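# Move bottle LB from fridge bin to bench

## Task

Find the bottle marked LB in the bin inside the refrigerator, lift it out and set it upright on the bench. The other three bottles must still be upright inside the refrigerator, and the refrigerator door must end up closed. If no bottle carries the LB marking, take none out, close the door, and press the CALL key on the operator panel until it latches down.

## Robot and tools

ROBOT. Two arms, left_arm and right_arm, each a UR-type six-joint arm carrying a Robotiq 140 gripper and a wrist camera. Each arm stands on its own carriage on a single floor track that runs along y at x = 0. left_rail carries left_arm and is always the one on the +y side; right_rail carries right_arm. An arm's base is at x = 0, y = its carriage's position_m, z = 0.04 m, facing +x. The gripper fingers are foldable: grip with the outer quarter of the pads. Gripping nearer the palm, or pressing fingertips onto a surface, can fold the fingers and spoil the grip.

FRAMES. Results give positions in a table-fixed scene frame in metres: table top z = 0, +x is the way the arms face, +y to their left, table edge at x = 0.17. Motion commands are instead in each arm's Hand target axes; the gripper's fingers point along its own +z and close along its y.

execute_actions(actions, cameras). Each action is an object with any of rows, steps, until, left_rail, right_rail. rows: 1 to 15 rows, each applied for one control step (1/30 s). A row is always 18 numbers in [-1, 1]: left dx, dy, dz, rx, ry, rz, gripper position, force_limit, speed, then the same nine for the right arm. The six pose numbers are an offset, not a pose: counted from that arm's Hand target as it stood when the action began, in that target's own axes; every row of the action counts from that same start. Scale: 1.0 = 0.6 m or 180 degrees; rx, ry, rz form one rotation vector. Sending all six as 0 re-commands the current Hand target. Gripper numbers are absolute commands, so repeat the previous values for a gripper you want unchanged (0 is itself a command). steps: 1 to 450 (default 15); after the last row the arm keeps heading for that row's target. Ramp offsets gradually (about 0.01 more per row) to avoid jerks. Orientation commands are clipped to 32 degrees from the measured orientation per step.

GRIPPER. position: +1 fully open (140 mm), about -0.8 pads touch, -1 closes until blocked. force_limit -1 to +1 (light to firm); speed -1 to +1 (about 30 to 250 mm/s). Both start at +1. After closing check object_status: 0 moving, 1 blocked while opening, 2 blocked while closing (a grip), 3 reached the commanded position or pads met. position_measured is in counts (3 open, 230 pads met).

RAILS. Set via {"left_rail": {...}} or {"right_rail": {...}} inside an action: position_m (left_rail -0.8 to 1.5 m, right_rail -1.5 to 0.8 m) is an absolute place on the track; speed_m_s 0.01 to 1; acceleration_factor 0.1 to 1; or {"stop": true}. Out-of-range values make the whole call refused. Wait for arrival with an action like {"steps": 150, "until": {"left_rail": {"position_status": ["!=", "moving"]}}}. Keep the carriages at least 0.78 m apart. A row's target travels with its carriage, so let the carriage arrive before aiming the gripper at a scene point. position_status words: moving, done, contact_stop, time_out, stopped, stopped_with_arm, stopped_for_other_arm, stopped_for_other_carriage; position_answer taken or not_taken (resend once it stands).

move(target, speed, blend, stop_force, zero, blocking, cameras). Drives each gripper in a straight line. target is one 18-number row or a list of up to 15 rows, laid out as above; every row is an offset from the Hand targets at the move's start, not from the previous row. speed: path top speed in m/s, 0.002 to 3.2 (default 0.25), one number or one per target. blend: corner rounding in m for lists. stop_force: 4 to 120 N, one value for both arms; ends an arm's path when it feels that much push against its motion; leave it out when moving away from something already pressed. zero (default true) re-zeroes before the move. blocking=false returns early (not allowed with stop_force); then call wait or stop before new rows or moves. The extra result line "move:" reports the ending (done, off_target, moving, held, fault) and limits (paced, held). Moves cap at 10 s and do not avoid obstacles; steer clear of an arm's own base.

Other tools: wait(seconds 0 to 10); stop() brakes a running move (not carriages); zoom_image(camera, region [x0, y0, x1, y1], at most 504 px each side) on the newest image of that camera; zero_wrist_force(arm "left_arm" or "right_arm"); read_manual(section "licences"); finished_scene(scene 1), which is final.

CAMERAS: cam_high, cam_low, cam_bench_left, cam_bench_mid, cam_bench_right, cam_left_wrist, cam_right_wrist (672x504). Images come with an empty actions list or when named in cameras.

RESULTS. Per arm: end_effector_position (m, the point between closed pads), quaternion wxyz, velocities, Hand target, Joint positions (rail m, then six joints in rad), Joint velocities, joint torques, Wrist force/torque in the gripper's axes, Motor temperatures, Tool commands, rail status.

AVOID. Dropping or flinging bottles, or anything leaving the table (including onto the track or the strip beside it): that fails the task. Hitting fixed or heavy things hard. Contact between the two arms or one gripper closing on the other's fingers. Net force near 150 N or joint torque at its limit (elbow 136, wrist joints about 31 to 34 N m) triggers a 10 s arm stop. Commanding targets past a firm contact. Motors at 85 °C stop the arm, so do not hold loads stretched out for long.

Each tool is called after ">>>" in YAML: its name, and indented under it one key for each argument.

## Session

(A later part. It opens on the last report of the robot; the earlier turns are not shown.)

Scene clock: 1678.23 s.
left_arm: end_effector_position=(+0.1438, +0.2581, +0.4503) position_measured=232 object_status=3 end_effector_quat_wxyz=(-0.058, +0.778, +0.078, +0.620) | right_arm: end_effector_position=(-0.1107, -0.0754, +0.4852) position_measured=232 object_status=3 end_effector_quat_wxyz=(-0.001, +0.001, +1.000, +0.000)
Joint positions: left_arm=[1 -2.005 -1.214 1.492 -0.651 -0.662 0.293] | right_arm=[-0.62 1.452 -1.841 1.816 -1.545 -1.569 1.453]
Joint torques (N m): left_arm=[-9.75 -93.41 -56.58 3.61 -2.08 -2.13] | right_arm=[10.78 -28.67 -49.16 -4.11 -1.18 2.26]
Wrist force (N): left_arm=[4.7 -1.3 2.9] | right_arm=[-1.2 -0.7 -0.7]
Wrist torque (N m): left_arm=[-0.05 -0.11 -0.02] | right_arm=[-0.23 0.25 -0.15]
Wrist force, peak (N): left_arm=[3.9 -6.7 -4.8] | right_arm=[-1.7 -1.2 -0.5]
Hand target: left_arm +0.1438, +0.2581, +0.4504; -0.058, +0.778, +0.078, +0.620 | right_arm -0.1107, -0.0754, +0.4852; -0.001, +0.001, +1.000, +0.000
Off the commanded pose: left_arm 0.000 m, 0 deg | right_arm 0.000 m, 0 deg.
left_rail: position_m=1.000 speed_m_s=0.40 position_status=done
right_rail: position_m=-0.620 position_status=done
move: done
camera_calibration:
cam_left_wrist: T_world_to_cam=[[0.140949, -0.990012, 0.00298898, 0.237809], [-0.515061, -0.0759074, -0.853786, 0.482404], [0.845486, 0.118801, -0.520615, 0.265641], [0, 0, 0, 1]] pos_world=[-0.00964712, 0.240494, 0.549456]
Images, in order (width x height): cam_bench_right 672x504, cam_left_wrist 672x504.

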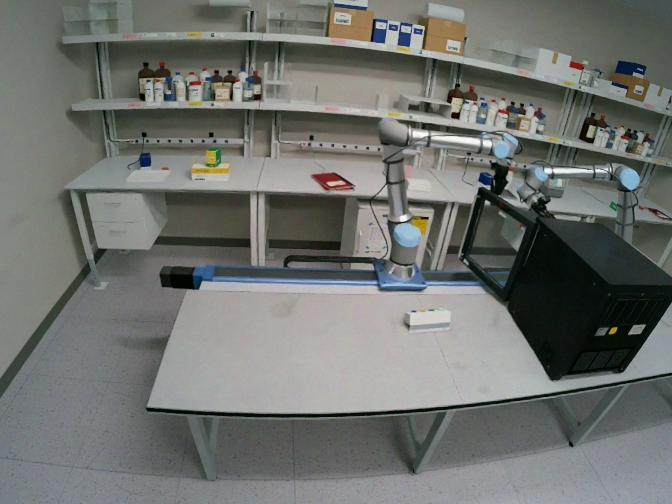

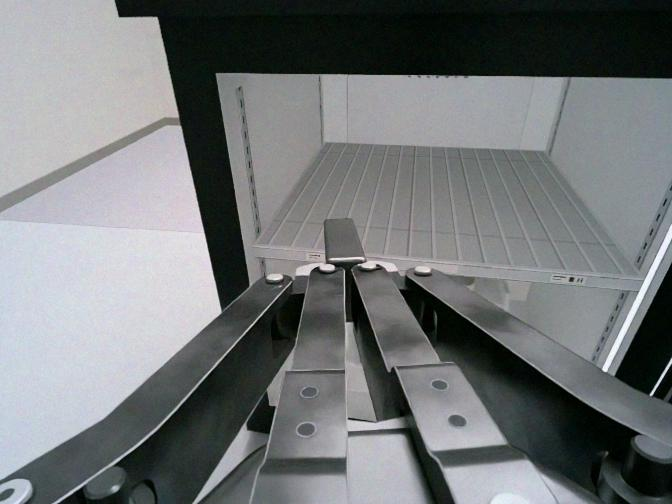

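>>> execute_actions:
  actions:
    - {"left_rail":{"position_m":1.5},"steps":200,"until":{"left_rail":{"position_status":["!=","moving"]}}}

>>> move:
  target:
    - [0,0,0,0,0,0,-1,-1,-0.5,0.003,0.152,0,0,0,0,-1,-1,-0.5]
    - [0,0,0,0,0,0,-1,-1,-0.5,-0.035,0.328,0,0,0,0,-1,-1,-0.5]
    - [0,0,0,0,0,0,-1,-1,-0.5,-0.118,0.488,0,0,0,0,-1,-1,-0.5]
    - [0,0,0,0,0,0,-1,-1,-0.5,-0.24,0.622,0,0,0,0,-1,-1,-0.5]
  speed: 0.12
  blend: [0.02,0.02,0.02,0]
  cameras: ["cam_bench_mid","cam_right_wrist"]

Scene clock: 1687.07 s.
left_arm: end_effector_position=(+0.1438, +0.7578, +0.4504) position_measured=232 object_status=3 end_effector_quat_wxyz=(-0.058, +0.778, +0.078, +0.620) | right_arm: end_effector_position=(-0.1107, -0.0754, +0.4852) position_measured=232 object_status=3 end_effector_quat_wxyz=(-0.001, +0.001, +1.000, +0.000)
Joint positions: left_arm=[1.5 -2.005 -1.214 1.492 -0.651 -0.662 0.293] | right_arm=[-0.62 1.452 -1.841 1.816 -1.545 -1.569 1.453]
Joint torques (N m): left_arm=[11.1 -85.95 -46.99 2.04 -0.61 -2.19] | right_arm=[11.85 -28.09 -49.77 -4.29 -0.84 2.45]
Wrist force (N): left_arm=[5.0 -1.7 2.7] | right_arm=[-1.7 -0.9 0.1]
Wrist torque (N m): left_arm=[-0.13 -0.18 -0.02] | right_arm=[-0.26 0.37 -0.14]
Wrist force, peak (N): left_arm=[5.4 -1.9 3.1] | right_arm=[-1.8 -0.8 -0.8]
Hand target: left_arm +0.1438, +0.7578, +0.4504; -0.058, +0.778, +0.078, +0.620 | right_arm -0.1107, -0.0754, +0.4852; -0.001, +0.001, +1.000, +0.000
Tool commands: left_gripper/position=-1.0 left_gripper/force_limit=-1.0 left_gripper/speed=-0.5 right_gripper/position=-1.0 right_gripper/force_limit=-1.0 right_gripper/speed=-0.5
Off the commanded pose: left_arm 0.000 m, 0 deg | right_arm 0.000 m, 0 deg.
left_rail: position_m=1.500 speed_m_s=0.40 position_status=done
right_rail: position_m=-0.620 position_status=done

Scene clock: 1691.13 s.
left_arm: end_effector_position=(+0.1438, +0.7578, +0.4504) position_measured=232 object_status=3 end_effector_quat_wxyz=(-0.058, +0.778, +0.078, +0.620) | right_arm: end_effector_position=(+0.0339, +0.2975, +0.4851) position_measured=232 object_status=3 end_effector_quat_wxyz=(-0.001, +0.001, +1.000, +0.000)
Joint positions: left_arm=[1.5 -2.005 -1.214 1.492 -0.651 -0.662 0.293] | right_arm=[-0.62 1.342 -1.22 1.168 -1.519 -1.569 1.344]
Joint torques (N m): left_arm=[11.77 -69.94 -39.19 -0.76 1.35 -1.83] | right_arm=[-13.79 -74.84 -57.15 -1.39 -0.19 -3.29]
Wrist force (N): left_arm=[4.6 -1.4 2.6] | right_arm=[-3.2 -1.6 -0.2]
Wrist torque (N m): left_arm=[-0.07 -0.09 -0.02] | right_arm=[-0.40 0.64 0.00]
Wrist force, peak (N): left_arm=[5.0 -1.3 3.1] | right_arm=[-3.0 6.6 -3.1]
Hand target: left_arm +0.1438, +0.7578, +0.4504; -0.058, +0.778, +0.078, +0.620 | right_arm +0.0339, +0.2975, +0.4851; -0.001, +0.001, +1.000, +0.000
Off the commanded pose: left_arm 0.000 m, 0 deg | right_arm 0.000 m, 0 deg.
left_rail: position_m=1.500 speed_m_s=0.40 position_status=done
right_rail: position_m=-0.620 position_status=done
move: done
camera_calibration:
cam_right_wrist: T_world_to_cam=[[0.0116721, 0.999197, 0.0383184, -0.312208], [0.937367, -0.024276, 0.347496, -0.200616], [0.348147, 0.0318624, -0.936898, 0.616197], [0, 0, 0, 1]] pos_world=[-0.0228328, 0.287453, 0.658991]
Images, in order (width x height): cam_bench_mid 672x504, cam_right_wrist 672x504.

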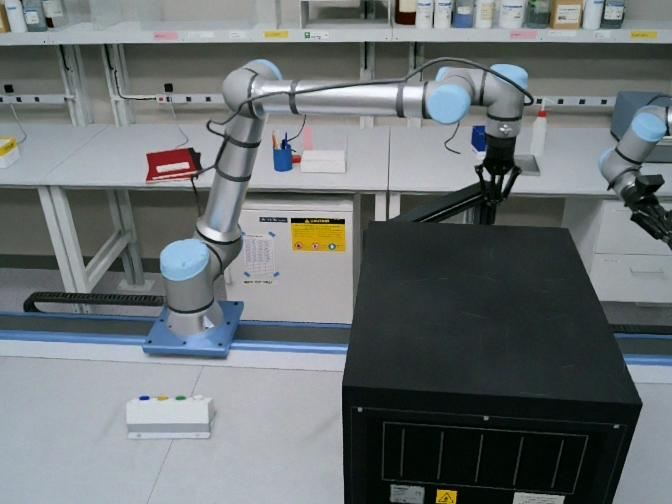

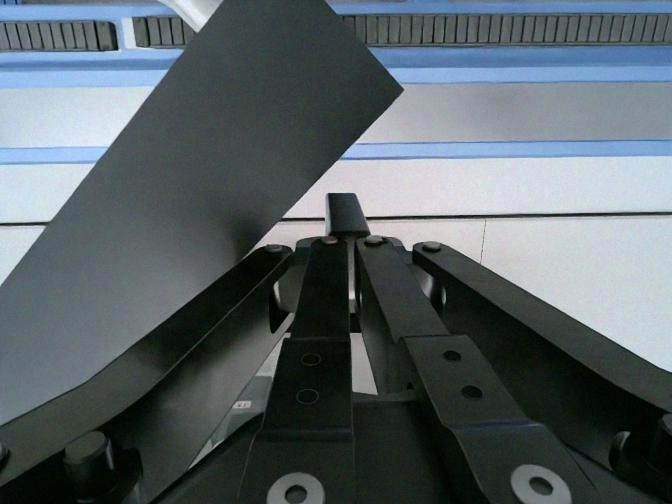

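>>> move:
  target:
    - [0,0,0,0,0,0,-1,-1,-0.5,-0.207,0.121,0,0,0,0,-1,-1,-0.5]
    - [0,0,0,0,0,0,-1,-1,-0.5,-0.207,0.121,-0.22,0,0,0,-1,-1,-0.5]
  speed: [0.1,0.25]

>>> wait:
  seconds: 4
  cameras: ["cam_bench_mid","cam_right_wrist","cam_bench_left"]

Scene clock: 1699.13 s.
left_arm: end_effector_position=(+0.1438, +0.7578, +0.4504) position_measured=232 object_status=3 end_effector_quat_wxyz=(-0.058, +0.778, +0.078, +0.620) | right_arm: end_effector_position=(+0.1585, +0.3699, +0.6169) position_measured=232 object_status=3 end_effector_quat_wxyz=(-0.001, +0.001, +1.000, +0.000)
Joint positions: left_arm=[1.5 -2.005 -1.214 1.492 -0.651 -0.662 0.293] | right_arm=[-0.62 1.237 -0.975 0.561 -1.157 -1.569 1.239]
Joint torques (N m): left_arm=[8.9 -70.28 -38.44 -0.91 3.33 -1.88] | right_arm=[11.1 -88.16 -55.39 -0.82 -1.4 3.9]
Wrist force (N): left_arm=[4.6 -1.5 2.8] | right_arm=[-3.2 -2.1 -0.5]
Wrist torque (N m): left_arm=[-0.09 -0.10 -0.02] | right_arm=[-0.51 0.69 0.02]
Wrist force, peak (N): left_arm=[5.3 -1.2 2.7] | right_arm=[-5.8 -1.0 2.4]
Hand target: left_arm +0.1438, +0.7578, +0.4504; -0.058, +0.778, +0.078, +0.620 | right_arm +0.1585, +0.3699, +0.6170; -0.001, +0.001, +1.000, +0.000
Off the commanded pose: left_arm 0.000 m, 0 deg | right_arm 0.000 m, 0 deg.
left_rail: position_m=1.500 speed_m_s=0.40 position_status=done
right_rail: position_m=-0.620 position_status=done
move: done

Scene clock: 1703.13 s.
left_arm: end_effector_position=(+0.1438, +0.7578, +0.4504) position_measured=232 object_status=3 end_effector_quat_wxyz=(-0.058, +0.778, +0.078, +0.620) | right_arm: end_effector_position=(+0.1585, +0.3699, +0.6170) position_measured=232 object_status=3 end_effector_quat_wxyz=(-0.001, +0.001, +1.000, +0.000)
Joint positions: left_arm=[1.5 -2.005 -1.214 1.492 -0.651 -0.662 0.293] | right_arm=[-0.62 1.237 -0.975 0.561 -1.157 -1.569 1.239]
Joint torques (N m): left_arm=[10.08 -70.74 -38.73 -0.78 3.53 -1.55] | right_arm=[11.39 -89.92 -54.6 -1.57 -1.47 3.93]
Wrist force (N): left_arm=[4.6 -1.5 2.8] | right_arm=[-3.3 -2.4 -0.2]
Wrist torque (N m): left_arm=[-0.10 -0.10 -0.02] | right_arm=[-0.58 0.72 0.03]
Wrist force, peak (N): left_arm=[4.9 -1.6 3.2] | right_arm=[-3.7 -2.5 -0.5]
Hand target: left_arm +0.1438, +0.7578, +0.4504; -0.058, +0.778, +0.078, +0.620 | right_arm +0.1585, +0.3699, +0.6170; -0.001, +0.001, +1.000, +0.000
Tool commands: left_gripper/position=-1.0 left_gripper/force_limit=-1.0 left_gripper/speed=-0.5 right_gripper/position=-1.0 right_gripper/force_limit=-1.0 right_gripper/speed=-0.5
Off the commanded pose: left_arm 0.000 m, 0 deg | right_arm 0.000 m, 0 deg.
left_rail: position_m=1.500 speed_m_s=0.40 position_status=done
right_rail: position_m=-0.620 position_status=done
wait: 4.00 s
camera_calibration:
cam_right_wrist: T_world_to_cam=[[0.0116721, 0.999197, 0.0383184, -0.391058], [0.937367, -0.024276, 0.347496, -0.361489], [0.348147, 0.0318624, -0.936898, 0.694088], [0, 0, 0, 1]] pos_world=[0.101767, 0.359853, 0.790891]
Images, in order (width x height): cam_bench_left 672x504, cam_bench_mid 672x504, cam_right_wrist 672x504.

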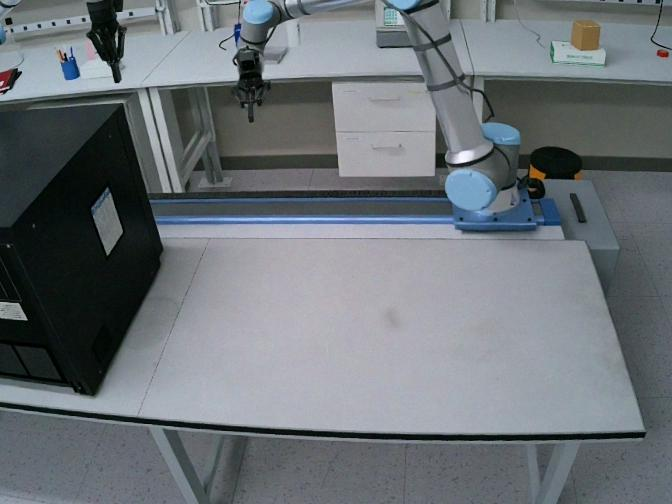

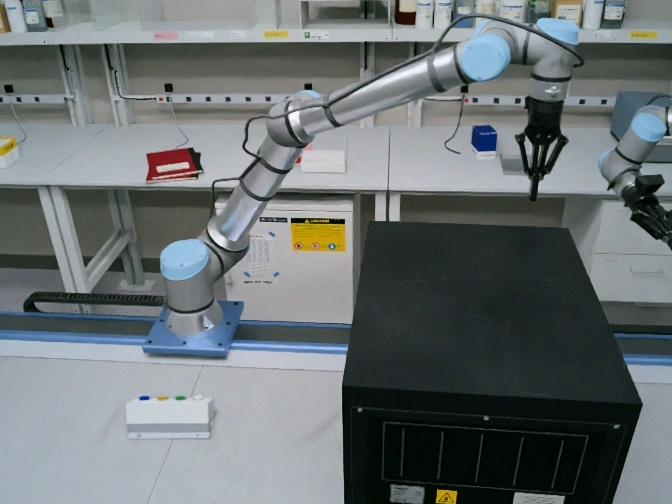

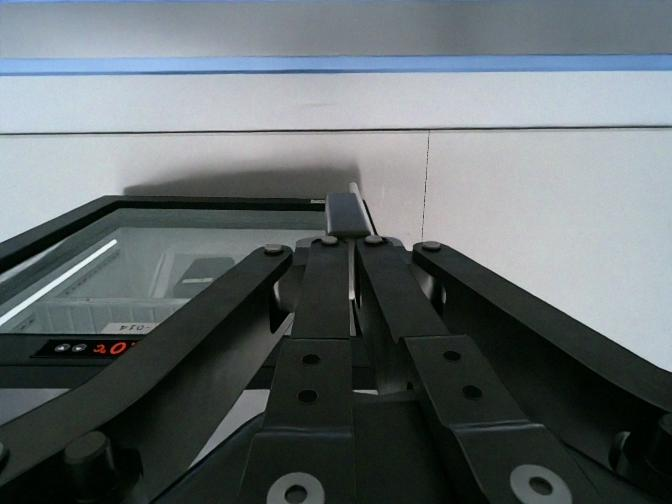

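>>> zoom_image:
  camera: "cam_right_wrist"
  region: [0, 160, 400, 420]

>>> move:
  target:
    - [0,0,0,0,0,0,-1,-1,-0.5,0.05,-0.03,0,0,0,0,-1,-1,-0.5]
    - [0,0,0,0,0,0,-1,-1,-0.5,0.05,-0.03,0.228,0,0,0,-1,-1,-0.5]
  speed: 0.15
  stop_force: 25

>>> move:
  target: [0,0,0,0,0,0,-1,-1,-0.5,-0.3,0,0,0,0,0,-1,-1,-0.5]
  speed: 0.025
  stop_force: 20
  cameras: ["cam_right_wrist"]

Scaled by 1.260 from the camera's 672x504 image, which has a finer 960x720 frame.

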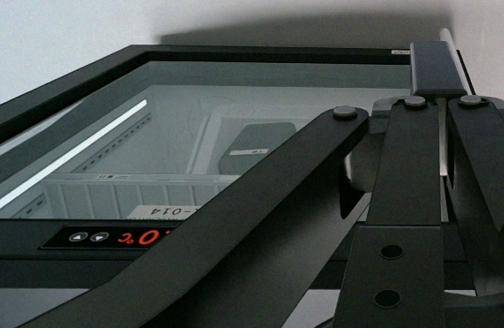

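Scene clock: 1712.53 s.
left_arm: end_effector_position=(+0.1438, +0.7578, +0.4504) position_measured=232 object_status=3 end_effector_quat_wxyz=(-0.058, +0.778, +0.078, +0.620) | right_arm: end_effector_position=(+0.1282, +0.3520, +0.4802) position_measured=232 object_status=3 end_effector_quat_wxyz=(-0.001, +0.001, +1.000, +0.000)
Joint positions: left_arm=[1.5 -2.005 -1.214 1.492 -0.651 -0.662 0.293] | right_arm=[-0.62 1.261 -1.104 1.011 -1.478 -1.569 1.262]
Joint torques (N m): left_arm=[9.59 -68.67 -39.42 -0.78 3.8 -1.01] | right_arm=[-14.15 -115.52 -44.7 -8.02 1.52 -3.37]
Wrist force (N): left_arm=[4.8 -1.1 3.0] | right_arm=[-3.3 -1.9 -0.4]
Wrist torque (N m): left_arm=[0.00 -0.14 -0.02] | right_arm=[-0.44 0.71 -0.13]
Wrist force, peak (N): left_arm=[5.1 -1.6 3.0] | right_arm=[-5.0 -1.3 0.6]
Hand target: left_arm +0.1438, +0.7578, +0.4504; -0.058, +0.778, +0.078, +0.620 | right_arm +0.1282, +0.3520, +0.4802; -0.001, +0.001, +1.000, +0.000
Off the commanded pose: left_arm 0.000 m, 0 deg | right_arm 0.000 m, 0 deg.
left_rail: position_m=1.500 speed_m_s=0.40 position_status=done
right_rail: position_m=-0.620 position_status=done
move: done

Scene clock: 1719.50 s.
left_arm: end_effector_position=(+0.1438, +0.7578, +0.4504) position_measured=232 object_status=3 end_effector_quat_wxyz=(-0.058, +0.778, +0.078, +0.620) | right_arm: end_effector_position=(+0.2669, +0.3517, +0.4800) position_measured=232 object_status=3 end_effector_quat_wxyz=(-0.001, +0.001, +1.000, +0.000)
Joint positions: left_arm=[1.5 -2.005 -1.214 1.492 -0.651 -0.662 0.293] | right_arm=[-0.62 1.129 -1.049 0.929 -1.45 -1.569 1.13]
Joint torques (N m): left_arm=[10.62 -67.35 -39.11 -0.94 3.83 -0.37] | right_arm=[-1.42 -120.43 -47.13 -9.61 -5.59 3.91]
Wrist force (N): left_arm=[4.6 -1.4 2.9] | right_arm=[10.3 -0.6 1.1]
Wrist torque (N m): left_arm=[-0.07 -0.10 -0.02] | right_arm=[-0.50 0.14 0.23]
Wrist force, peak (N): left_arm=[5.2 -1.3 3.1] | right_arm=[31.5 -3.4 -6.7]
Hand target: left_arm +0.1438, +0.7578, +0.4504; -0.058, +0.778, +0.078, +0.620 | right_arm +0.2669, +0.3517, +0.4800; -0.001, +0.001, +1.000, +0.000 (not the last commanded pose)
Off the commanded pose: left_arm 0.000 m, 0 deg | right_arm 0.041 m, 0 deg.
left_rail: position_m=1.500 speed_m_s=0.40 position_status=done
right_rail: position_m=-0.620 position_status=done
move: contact (right_arm)
camera_calibration:
cam_right_wrist: T_world_to_cam=[[0.0116137, 0.999203, 0.0381898, -0.368896], [0.937367, -0.0241766, 0.347502, -0.416064], [0.348149, 0.0317621, -0.936901, 0.528572], [0, 0, 0, 1]] pos_world=[0.210267, 0.341754, 0.653891]
Images, in order (width x height): cam_right_wrist 672x504.

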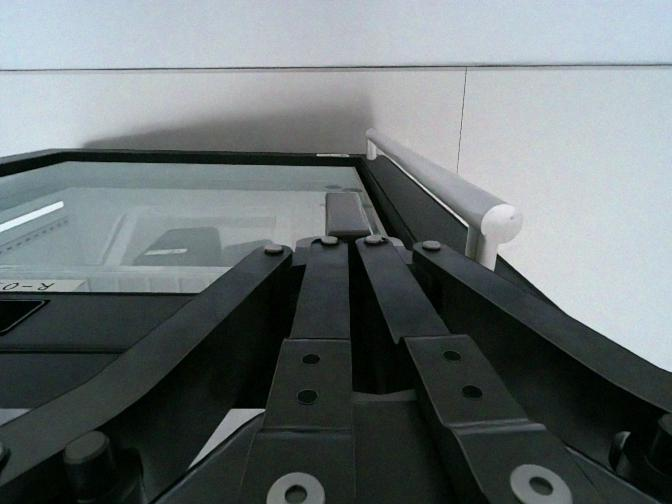

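>>> move:
  target: [0,0,0,-0.379,0,0.087,-1,-1,-0.5,0.06,0,-0.3,0,0,0,-1,-1,-0.5]
  speed: 0.2
  cameras: ["cam_left_wrist"]

Scene clock: 1731.83 s.
left_arm: end_effector_position=(+0.1438, +0.7578, +0.4504) position_measured=232 object_status=3 end_effector_quat_wxyz=(+0.308, +0.680, -0.383, +0.544) | right_arm: end_effector_position=(+0.2312, +0.3517, +0.6601) position_measured=232 object_status=3 end_effector_quat_wxyz=(-0.001, +0.001, +1.000, +0.000)
Joint positions: left_arm=[1.5 -2.022 -1.587 2.411 -3.577 -0.613 2.815] | right_arm=[-0.62 1.161 -0.914 0.373 -1.029 -1.569 1.163]
Joint torques (N m): left_arm=[13.42 -17.93 -28.77 -8.13 -1.85 2.62] | right_arm=[11.45 -91.44 -52.39 -1.38 -1.96 4.33]
Wrist force (N): left_arm=[5.3 -1.3 2.2] | right_arm=[-2.1 -1.5 -0.8]
Wrist torque (N m): left_arm=[-0.03 -0.28 -0.15] | right_arm=[-0.35 0.44 -0.14]
Wrist force, peak (N): left_arm=[6.2 -1.4 2.2] | right_arm=[10.7 -0.2 1.9]
Hand target: left_arm +0.1438, +0.7578, +0.4504; +0.308, +0.680, -0.383, +0.544 | right_arm +0.2312, +0.3517, +0.6601; -0.001, +0.001, +1.000, +0.000
Off the commanded pose: left_arm 0.000 m, 0 deg | right_arm 0.000 m, 0 deg.
left_rail: position_m=1.500 speed_m_s=0.40 position_status=done
right_rail: position_m=-0.620 position_status=done
move: done
camera_calibration:
cam_left_wrist: T_world_to_cam=[[-0.881989, -0.471268, -0.00125042, 0.488506], [-0.241868, 0.454937, -0.857049, 0.0803734], [0.404468, -0.755605, -0.515234, 0.93001], [0, 0, 0, 1]] pos_world=[0.0741372, 0.896373, 0.548668]
Images, in order (width x height): cam_left_wrist 672x504.

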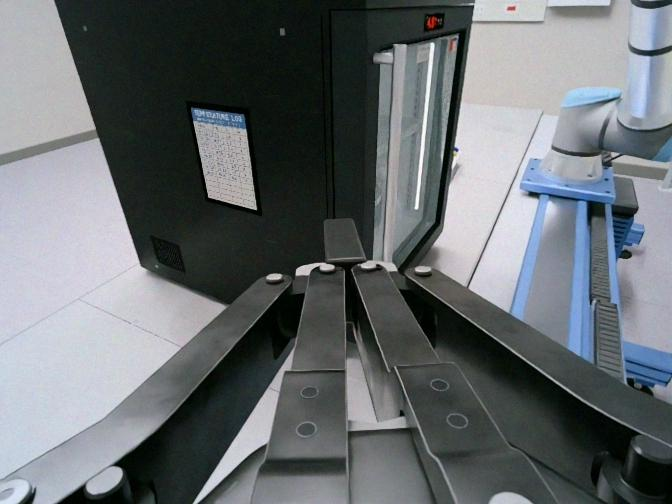

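>>> zoom_image:
  camera: "cam_left_wrist"
  region: [270, 0, 480, 280]

Scaled by 1.800 from the camera's 672x504 image, which has a finer 960x720 frame.

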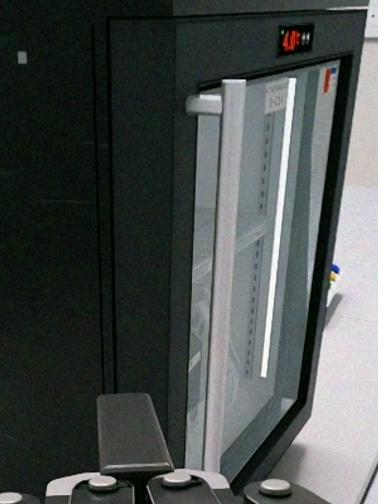

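>>> move:
  target: [0,0,0,0,0,0,-1,-1,-0.5,-0.2,-0.85,0,0,0,0,-1,-1,-0.5]
  speed: 0.35

>>> move:
  target: [0,0,0,0,0,0,-1,-1,-0.5,0.08,-0.65,0.4,0,0,0,-1,-1,-0.5]
  speed: 0.3
  cameras: ["cam_right_wrist","cam_bench_right","cam_bench_mid"]

Scene clock: 1740.33 s.
left_arm: end_effector_position=(+0.1438, +0.7578, +0.4504) position_measured=232 object_status=3 end_effector_quat_wxyz=(+0.308, +0.680, -0.383, +0.544) | right_arm: end_effector_position=(+0.3503, -0.1584, +0.6597) position_measured=232 object_status=3 end_effector_quat_wxyz=(-0.001, +0.001, +1.000, +0.000)
Joint positions: left_arm=[1.5 -2.022 -1.586 2.411 -3.578 -0.613 2.816] | right_arm=[-0.62 0.616 -1.752 1.437 -1.255 -1.57 0.617]
Joint torques (N m): left_arm=[11.61 -17.92 -28.35 -7.95 -1.8 2.22] | right_arm=[-14.92 -51.23 -42.99 -1.42 1.72 -3.56]
Wrist force (N): left_arm=[5.1 -1.4 2.2] | right_arm=[-1.9 -1.2 -0.4]
Wrist torque (N m): left_arm=[-0.06 -0.24 -0.15] | right_arm=[-0.28 0.43 0.01]
Wrist force, peak (N): left_arm=[5.3 -1.6 2.5] | right_arm=[-2.8 -3.5 -0.7]
Hand target: left_arm +0.1438, +0.7578, +0.4504; +0.308, +0.680, -0.383, +0.544 | right_arm +0.3503, -0.1585, +0.6597; -0.001, +0.001, +1.000, +0.000
Off the commanded pose: left_arm 0.000 m, 0 deg | right_arm 0.000 m, 0 deg.
left_rail: position_m=1.500 speed_m_s=0.40 position_status=done
right_rail: position_m=-0.620 position_status=done
move: done

Scene clock: 1742.77 s.
left_arm: end_effector_position=(+0.1438, +0.7578, +0.4504) position_measured=232 object_status=3 end_effector_quat_wxyz=(+0.308, +0.680, -0.383, +0.544) | right_arm: end_effector_position=(+0.3013, -0.5483, +0.4196) position_measured=232 object_status=3 end_effector_quat_wxyz=(-0.001, +0.001, +1.000, +0.000)
Joint positions: left_arm=[1.5 -2.022 -1.586 2.411 -3.578 -0.613 2.816] | right_arm=[-0.62 -0.363 -2.34 2.165 -1.395 -1.571 -0.361]
Joint torques (N m): left_arm=[12.85 -19.47 -28.23 -8.33 -1.89 1.96] | right_arm=[-18.01 -5.22 -44.1 -1.45 2.26 -3.52]
Wrist force (N): left_arm=[4.7 -1.5 2.3] | right_arm=[-2.1 -1.2 -0.8]
Wrist torque (N m): left_arm=[-0.06 -0.14 -0.15] | right_arm=[-0.26 0.46 0.02]
Wrist force, peak (N): left_arm=[5.4 -1.3 2.3] | right_arm=[-2.1 -2.8 1.0]
Hand target: left_arm +0.1438, +0.7578, +0.4504; +0.308, +0.680, -0.383, +0.544 | right_arm +0.3013, -0.5483, +0.4196; -0.001, +0.001, +1.000, +0.000
Off the commanded pose: left_arm 0.000 m, 0 deg | right_arm 0.000 m, 0 deg.
left_rail: position_m=1.500 speed_m_s=0.40 position_status=done
right_rail: position_m=-0.620 position_status=done
move: done
camera_calibration:
cam_right_wrist: T_world_to_cam=[[0.0116137, 0.999203, 0.0381898, 0.532294], [0.937367, -0.0241766, 0.347502, -0.449079], [0.348149, 0.0317621, -0.936901, 0.488593], [0, 0, 0, 1]] pos_world=[0.244667, -0.558246, 0.593491]
Images, in order (width x height): cam_bench_mid 672x504, cam_bench_right 672x504, cam_right_wrist 672x504.

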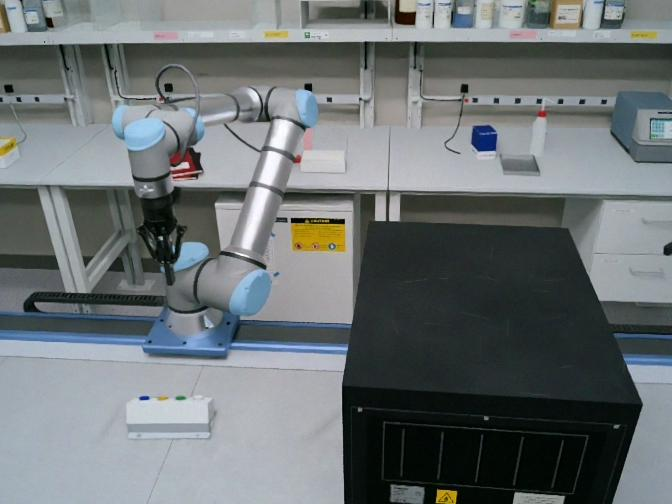

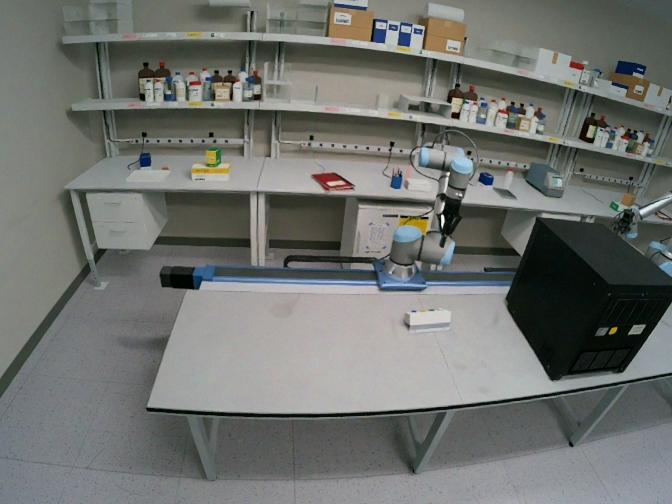

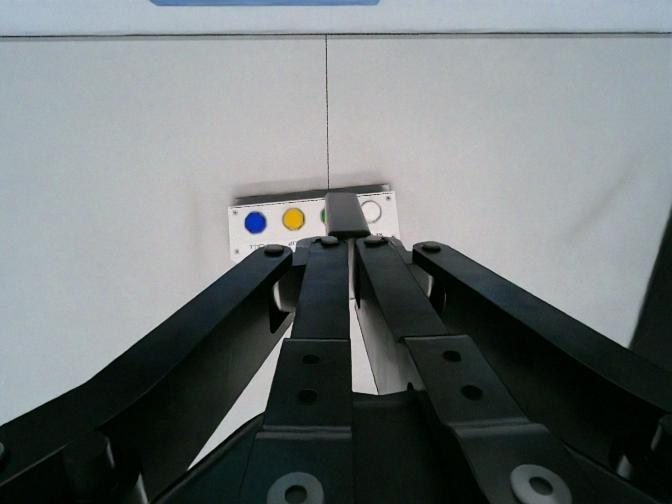

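>>> zoom_image:
  camera: "cam_right_wrist"
  region: [220, 180, 320, 260]

Scaled by 5.040 from the camera's 672x504 image, which has a finer 960x720 frame.

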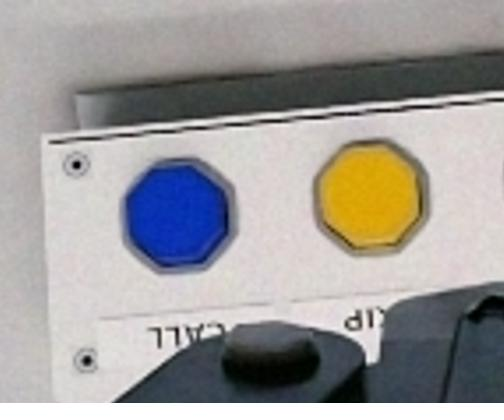

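>>> move:
  target: [0,0,0,0,0,0,-1,-1,-0.5,-0.25,-0.0,0,0,0,0,-1,-1,-0.5]
  speed: 0.2
  cameras: ["cam_right_wrist"]

>>> zoom_image:
  camera: "cam_right_wrist"
  region: [200, 40, 440, 240]

Scene clock: 1750.47 s.
left_arm: end_effector_position=(+0.1438, +0.7578, +0.4504) position_measured=232 object_status=3 end_effector_quat_wxyz=(+0.308, +0.680, -0.383, +0.544) | right_arm: end_effector_position=(+0.4512, -0.5485, +0.4194) position_measured=232 object_status=3 end_effector_quat_wxyz=(-0.001, +0.001, +1.000, +0.000)
Joint positions: left_arm=[1.5 -2.022 -1.586 2.411 -3.578 -0.613 2.816] | right_arm=[-0.62 -0.234 -2.024 2.044 -1.589 -1.571 -0.232]
Joint torques (N m): left_arm=[12.98 -19.36 -28.83 -7.76 -1.76 2.24] | right_arm=[12.4 1.95 -59.67 -7.88 -1.48 4.28]
Wrist force (N): left_arm=[4.9 -1.4 2.2] | right_arm=[-1.9 -1.0 -0.9]
Wrist torque (N m): left_arm=[-0.04 -0.19 -0.15] | right_arm=[-0.24 0.42 -0.14]
Wrist force, peak (N): left_arm=[5.5 -1.2 2.3] | right_arm=[-4.1 -0.9 -0.5]
Hand target: left_arm +0.1438, +0.7578, +0.4504; +0.308, +0.680, -0.383, +0.544 | right_arm +0.4513, -0.5485, +0.4194; -0.001, +0.001, +1.000, +0.000
Off the commanded pose: left_arm 0.000 m, 0 deg | right_arm 0.000 m, 0 deg.
left_rail: position_m=1.500 speed_m_s=0.40 position_status=done
right_rail: position_m=-0.620 position_status=done
move: done
camera_calibration:
cam_right_wrist: T_world_to_cam=[[0.0115751, 0.9992, 0.038282, 0.530821], [0.937368, -0.0241725, 0.3475, -0.589431], [0.348148, 0.031862, -0.936898, 0.436317], [0, 0, 0, 1]] pos_world=[0.394467, -0.558546, 0.593291]
Images, in order (width x height): cam_right_wrist 672x504.

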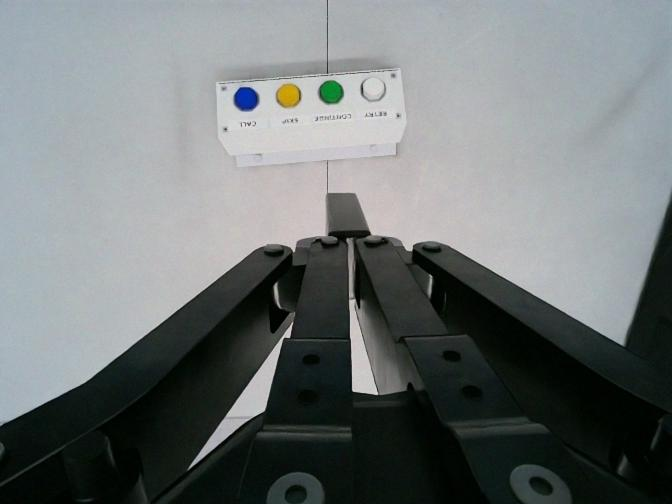

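Scaled by 2.100 from the camera's 672x504 image, which has a finer 960x720 frame.

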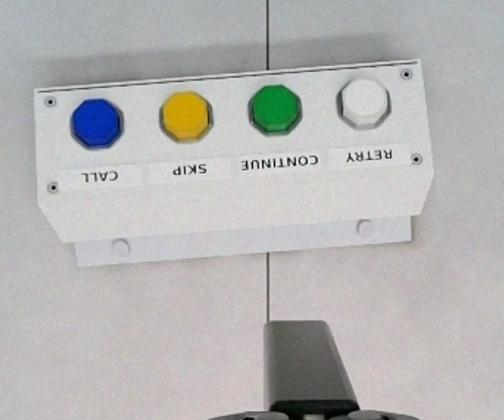

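>>> execute_actions:
  actions: []
  cameras: ["cam_bench_mid","cam_low"]

>>> zoom_image:
  camera: "cam_bench_mid"
  region: [100, 370, 240, 460]

>>> zoom_image:
  camera: "cam_low"
  region: [170, 180, 410, 300]

Scene clock: 1755.97 s.
left_arm: end_effector_position=(+0.1438, +0.7578, +0.4504) position_measured=232 object_status=3 end_effector_quat_wxyz=(+0.308, +0.680, -0.383, +0.544) | right_arm: end_effector_position=(+0.4513, -0.5486, +0.4194) position_measured=232 object_status=3 end_effector_quat_wxyz=(-0.001, +0.001, +1.000, +0.000)
Joint positions: left_arm=[1.5 -2.022 -1.586 2.411 -3.578 -0.613 2.816] | right_arm=[-0.62 -0.234 -2.024 2.044 -1.589 -1.571 -0.232]
Joint velocities: within noise
Joint torques (N m): left_arm=[9.49 -19.3 -29.25 -7.73 -1.79 1.62] | right_arm=[11.31 2.72 -59.15 -7.9 -1.33 4.15]
Motor temperatures (°C): left_arm=[29 29 27 34 35 30] | right_arm=[29 32 30 30 33 32]
Wrist force (N): left_arm=[5.0 -1.6 2.3] | right_arm=[-1.9 -0.8 -0.7]
Wrist torque (N m): left_arm=[-0.09 -0.21 -0.16] | right_arm=[-0.20 0.41 -0.14]
Wrist force, peak (N): left_arm=[5.3 -1.4 2.6] | right_arm=[-2.5 -1.1 -1.2]
Hand target: left_arm +0.1438, +0.7578, +0.4504; +0.308, +0.680, -0.383, +0.544 | right_arm +0.4513, -0.5486, +0.4194; -0.001, +0.001, +1.000, +0.000
Tool commands: left_gripper/position=-1.0 left_gripper/force_limit=-1.0 left_gripper/speed=-0.5 right_gripper/position=-1.0 right_gripper/force_limit=-1.0 right_gripper/speed=-0.5
Off the commanded pose: left_arm 0.000 m, 0 deg | right_arm 0.000 m, 0 deg.
left_rail: position_m=1.500 speed_m_s=0.40 position_status=done
right_rail: position_m=-0.620 position_status=done
Images, in order (width x height): cam_low 672x504, cam_bench_mid 672x504.

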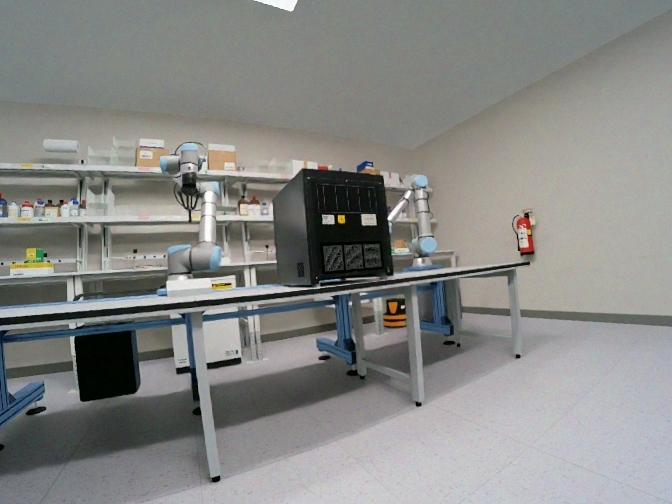

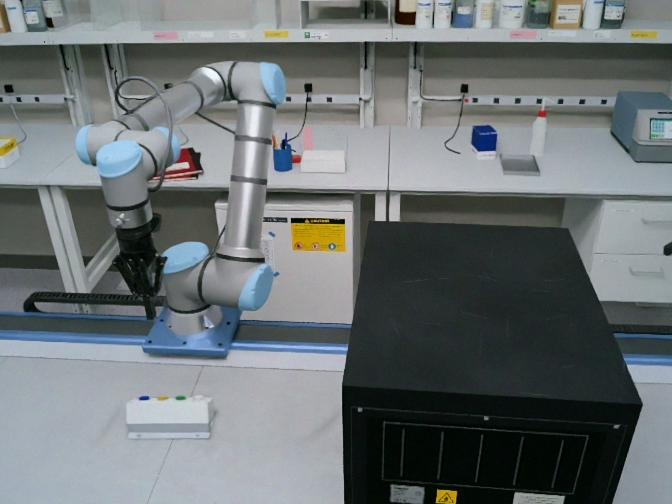

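Scaled by 3.600 from the camera's 672x504 image, which has a finer 960x720 frame.

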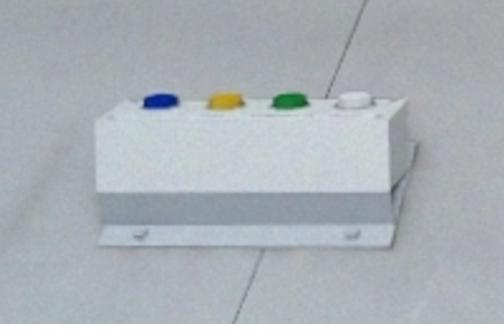

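Scaled by 2.100 from the camera's 672x504 image, which has a finer 960x720 frame.

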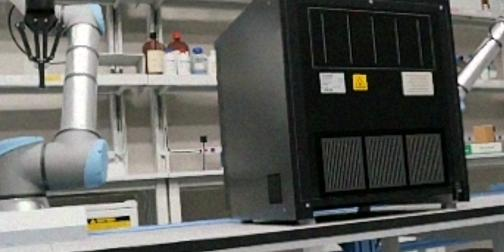

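>>> move:
  target: [0,0,0,0,0,0,-1,-1,-0.5,0.2,-0.164,0.382,0,-0.1556,0,-1,-1,-0.5]
  speed: 0.15
  cameras: ["cam_right_wrist","cam_bench_mid"]

>>> zoom_image:
  camera: "cam_right_wrist"
  region: [180, 100, 480, 300]

>>> zoom_image:
  camera: "cam_bench_mid"
  region: [100, 330, 260, 450]

Scene clock: 1768.73 s.
left_arm: end_effector_position=(+0.1438, +0.7578, +0.4504) position_measured=232 object_status=3 end_effector_quat_wxyz=(+0.308, +0.680, -0.383, +0.544) | right_arm: end_effector_position=(+0.3327, -0.6465, +0.1906) position_measured=232 object_status=3 end_effector_quat_wxyz=(+0.231, +0.003, +0.973, -0.004)
Joint positions: left_arm=[1.5 -2.022 -1.586 2.411 -3.578 -0.613 2.816] | right_arm=[-0.62 -1.42 -3.019 2.682 -1.318 -1.112 -1.395]
Joint torques (N m): left_arm=[9.68 -18.58 -28.83 -7.52 -1.62 1.68] | right_arm=[12.77 58.13 -42.38 -8.12 -0.85 4.27]
Wrist force (N): left_arm=[4.8 -1.4 2.0] | right_arm=[-2.4 -1.6 -0.1]
Wrist torque (N m): left_arm=[-0.05 -0.16 -0.15] | right_arm=[-0.27 0.60 -0.02]
Wrist force, peak (N): left_arm=[5.4 -1.6 2.5] | right_arm=[-3.5 -0.5 -2.4]
Hand target: left_arm +0.1438, +0.7578, +0.4504; +0.308, +0.680, -0.383, +0.544 | right_arm +0.3328, -0.6465, +0.1906; +0.230, +0.003, +0.973, -0.004 (not the last commanded pose)
Off the commanded pose: left_arm 0.000 m, 0 deg | right_arm 0.002 m, 1 deg.
left_rail: position_m=1.500 speed_m_s=0.40 position_status=done
right_rail: position_m=-0.620 position_status=done
led back after a hold (right arm): the arm was led back toward your command in small steps, so it may still be short of it.
move: held (right_arm; a check stopped the path); limits=held
pose unreachable (right arm): on one or more control steps of this call, first in action 0 (counted from 0), this arm could not follow its commanded pose, so it was not sent that pose on those steps. It may still have moved: this result reports where it is.
cause: moving toward the commanded pose would bring two parts of the arm too close to each other (its gripper and another part of the arm, with joints 4 (elbow) to 7 (wrist 3) between them, 5 mm apart when it was first held).
camera_calibration:
cam_right_wrist: T_world_to_cam=[[-0.00166008, 0.999469, 0.0325332, 0.644483], [0.680473, -0.0227104, 0.732421, -0.388156], [0.732771, 0.0233538, -0.680074, 0.0839555], [0, 0, 0, 1]] pos_world=[0.20368, -0.654917, 0.320423]
Images, in order (width x height): cam_bench_mid 672x504, cam_right_wrist 672x504.

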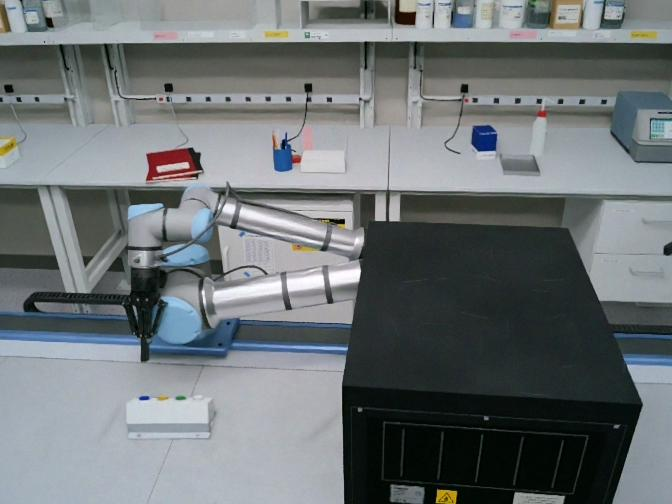

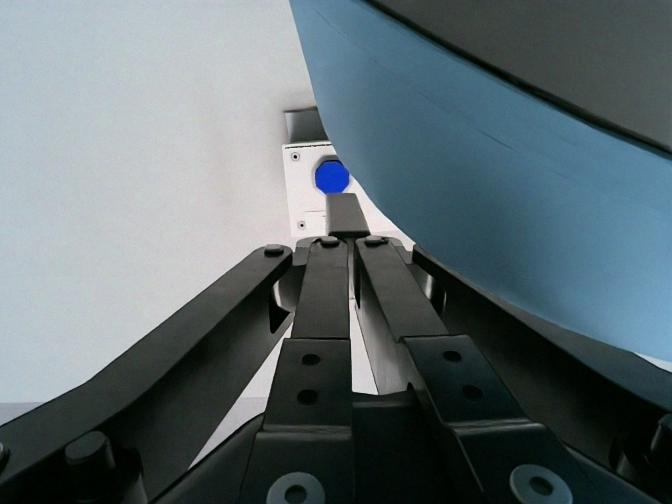

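Scaled by 1.680 from the camera's 672x504 image, which has a finer 960x720 frame.

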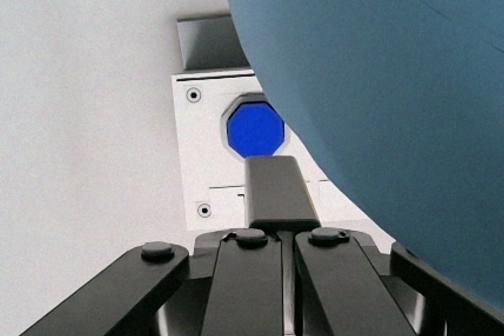

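Scaled by 3.150 from the camera's 672x504 image, which has a finer 960x720 frame.

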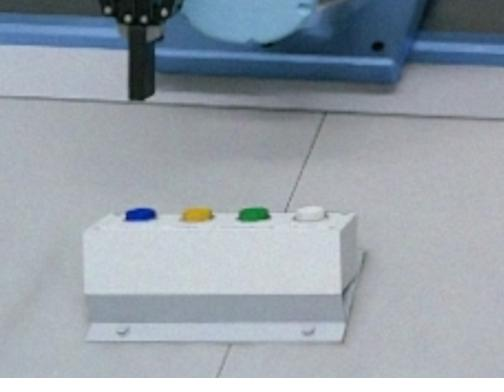

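>>> move:
  target: [0,0,0,0,0,0,-1,-1,-0.5,-0.355,0.083,-0.25,0,0,0,-1,-1,-0.5]
  speed: 0.2

>>> execute_actions:
  actions:
    - {"right_rail":{"position_m":-1.15,"speed_m_s":0.4},"steps":200,"until":{"right_rail":{"position_status":["!=","moving"]}}}

Scene clock: 1775.50 s.
left_arm: end_effector_position=(+0.1438, +0.7578, +0.4504) position_measured=232 object_status=3 end_effector_quat_wxyz=(+0.308, +0.680, -0.383, +0.544) | right_arm: end_effector_position=(+0.4561, -0.5962, +0.4199) position_measured=232 object_status=3 end_effector_quat_wxyz=(+0.231, +0.003, +0.973, -0.004)
Joint positions: left_arm=[1.5 -2.022 -1.586 2.411 -3.578 -0.613 2.816] | right_arm=[-0.62 -0.522 -2.351 2.316 -1.95 -1.353 -0.47]
Joint torques (N m): left_arm=[11.2 -18.62 -29.91 -7.79 -1.91 1.49] | right_arm=[9.63 27.64 -59.41 -9.1 -1.23 4.54]
Wrist force (N): left_arm=[4.9 -1.4 2.1] | right_arm=[-2.3 -1.1 -0.2]
Wrist torque (N m): left_arm=[-0.04 -0.18 -0.15] | right_arm=[-0.17 0.57 -0.02]
Wrist force, peak (N): left_arm=[5.5 -1.5 2.2] | right_arm=[-3.8 -1.2 -1.0]
Hand target: left_arm +0.1438, +0.7578, +0.4504; +0.308, +0.680, -0.383, +0.544 | right_arm +0.4562, -0.5962, +0.4199; +0.230, +0.003, +0.973, -0.004
Off the commanded pose: left_arm 0.000 m, 0 deg | right_arm 0.000 m, 0 deg.
left_rail: position_m=1.500 speed_m_s=0.40 position_status=done
right_rail: position_m=-0.620 position_status=done
move: done

Scene clock: 1777.43 s.
left_arm: end_effector_position=(+0.1438, +0.7578, +0.4504) position_measured=232 object_status=3 end_effector_quat_wxyz=(+0.308, +0.680, -0.383, +0.544) | right_arm: end_effector_position=(+0.4562, -1.1262, +0.4199) position_measured=232 object_status=3 end_effector_quat_wxyz=(+0.230, +0.003, +0.973, -0.004)
Joint positions: left_arm=[1.5 -2.022 -1.586 2.411 -3.578 -0.613 2.816] | right_arm=[-1.15 -0.521 -2.351 2.316 -1.95 -1.353 -0.47]
Joint torques (N m): left_arm=[10.47 -20.1 -29.46 -7.72 -1.88 1.54] | right_arm=[11.04 12.49 -55.78 -8.37 2.47 4.34]
Wrist force (N): left_arm=[5.0 -1.6 2.6] | right_arm=[-2.2 -1.2 -0.4]
Wrist torque (N m): left_arm=[-0.09 -0.20 -0.15] | right_arm=[-0.19 0.55 -0.03]
Wrist force, peak (N): left_arm=[5.2 -1.7 2.6] | right_arm=[-1.9 -5.9 -0.2]
Hand target: left_arm +0.1438, +0.7578, +0.4504; +0.308, +0.680, -0.383, +0.544 | right_arm +0.4562, -1.1262, +0.4199; +0.230, +0.003, +0.973, -0.004
Tool commands: left_gripper/position=-1.0 left_gripper/force_limit=-1.0 left_gripper/speed=-0.5 right_gripper/position=-1.0 right_gripper/force_limit=-1.0 right_gripper/speed=-0.5
Off the commanded pose: left_arm 0.000 m, 0 deg | right_arm 0.000 m, 0 deg.
left_rail: position_m=1.500 speed_m_s=0.40 position_status=done
right_rail: position_m=-1.150 speed_m_s=0.40 position_status=done

>>> move:
  target: [0,0,0,0,0,0,-1,-1,-0.5,0.3575,0.802,0.238,0,0,0,-1,-1,-0.5]
  speed: 0.25
  cameras: ["cam_right_wrist","cam_bench_mid"]

>>> zoom_image:
  camera: "cam_right_wrist"
  region: [230, 100, 480, 270]

Scene clock: 1782.83 s.
left_arm: end_effector_position=(+0.1438, +0.7578, +0.4504) position_measured=232 object_status=3 end_effector_quat_wxyz=(+0.308, +0.680, -0.383, +0.544) | right_arm: end_effector_position=(+0.3317, -0.6456, +0.1933) position_measured=232 object_status=3 end_effector_quat_wxyz=(+0.230, +0.003, +0.973, -0.004)
Joint positions: left_arm=[1.5 -2.022 -1.586 2.411 -3.578 -0.613 2.816] | right_arm=[-1.15 0.902 -1.64 2.342 -2.568 -1.936 0.852]
Joint torques (N m): left_arm=[11.16 -20.09 -30.03 -7.66 -1.68 1.87] | right_arm=[9.78 -20.43 -48.21 -8.83 -3.34 4.06]
Wrist force (N): left_arm=[4.9 -1.2 2.2] | right_arm=[-2.2 -1.2 -0.5]
Wrist torque (N m): left_arm=[0.00 -0.17 -0.15] | right_arm=[-0.18 0.54 -0.06]
Wrist force, peak (N): left_arm=[5.4 -1.4 2.3] | right_arm=[-3.3 -3.6 -0.7]
Hand target: left_arm +0.1438, +0.7578, +0.4504; +0.308, +0.680, -0.383, +0.544 | right_arm +0.3317, -0.6455, +0.1933; +0.230, +0.003, +0.973, -0.004
Off the commanded pose: left_arm 0.000 m, 0 deg | right_arm 0.000 m, 0 deg.
left_rail: position_m=1.500 speed_m_s=0.40 position_status=done
right_rail: position_m=-1.150 speed_m_s=0.40 position_status=done
move: done
camera_calibration:
cam_right_wrist: T_world_to_cam=[[-0.00157606, 0.999472, 0.0324683, 0.643496], [0.680728, -0.0227119, 0.732184, -0.389551], [0.732534, 0.023256, -0.680333, 0.0865649], [0, 0, 0, 1]] pos_world=[0.202781, -0.654017, 0.323223]
Images, in order (width x height): cam_bench_mid 672x504, cam_right_wrist 672x504.

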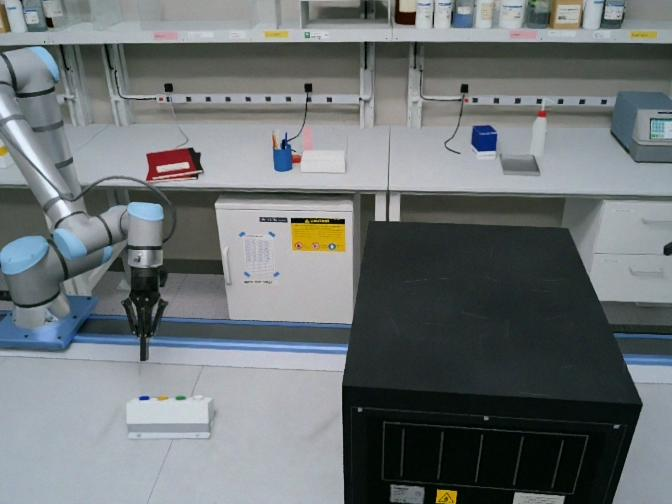

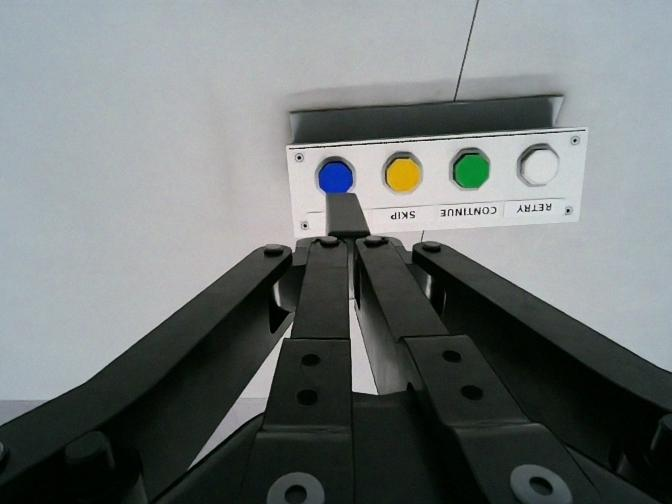

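Scaled by 2.016 from the camera's 672x504 image, which has a finer 960x720 frame.

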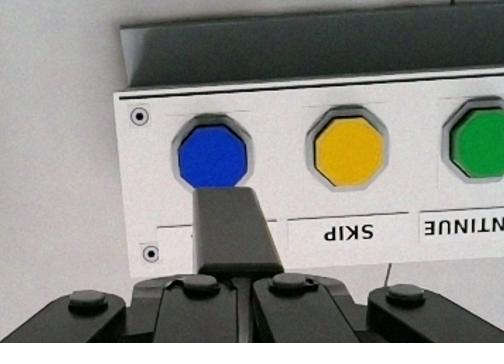

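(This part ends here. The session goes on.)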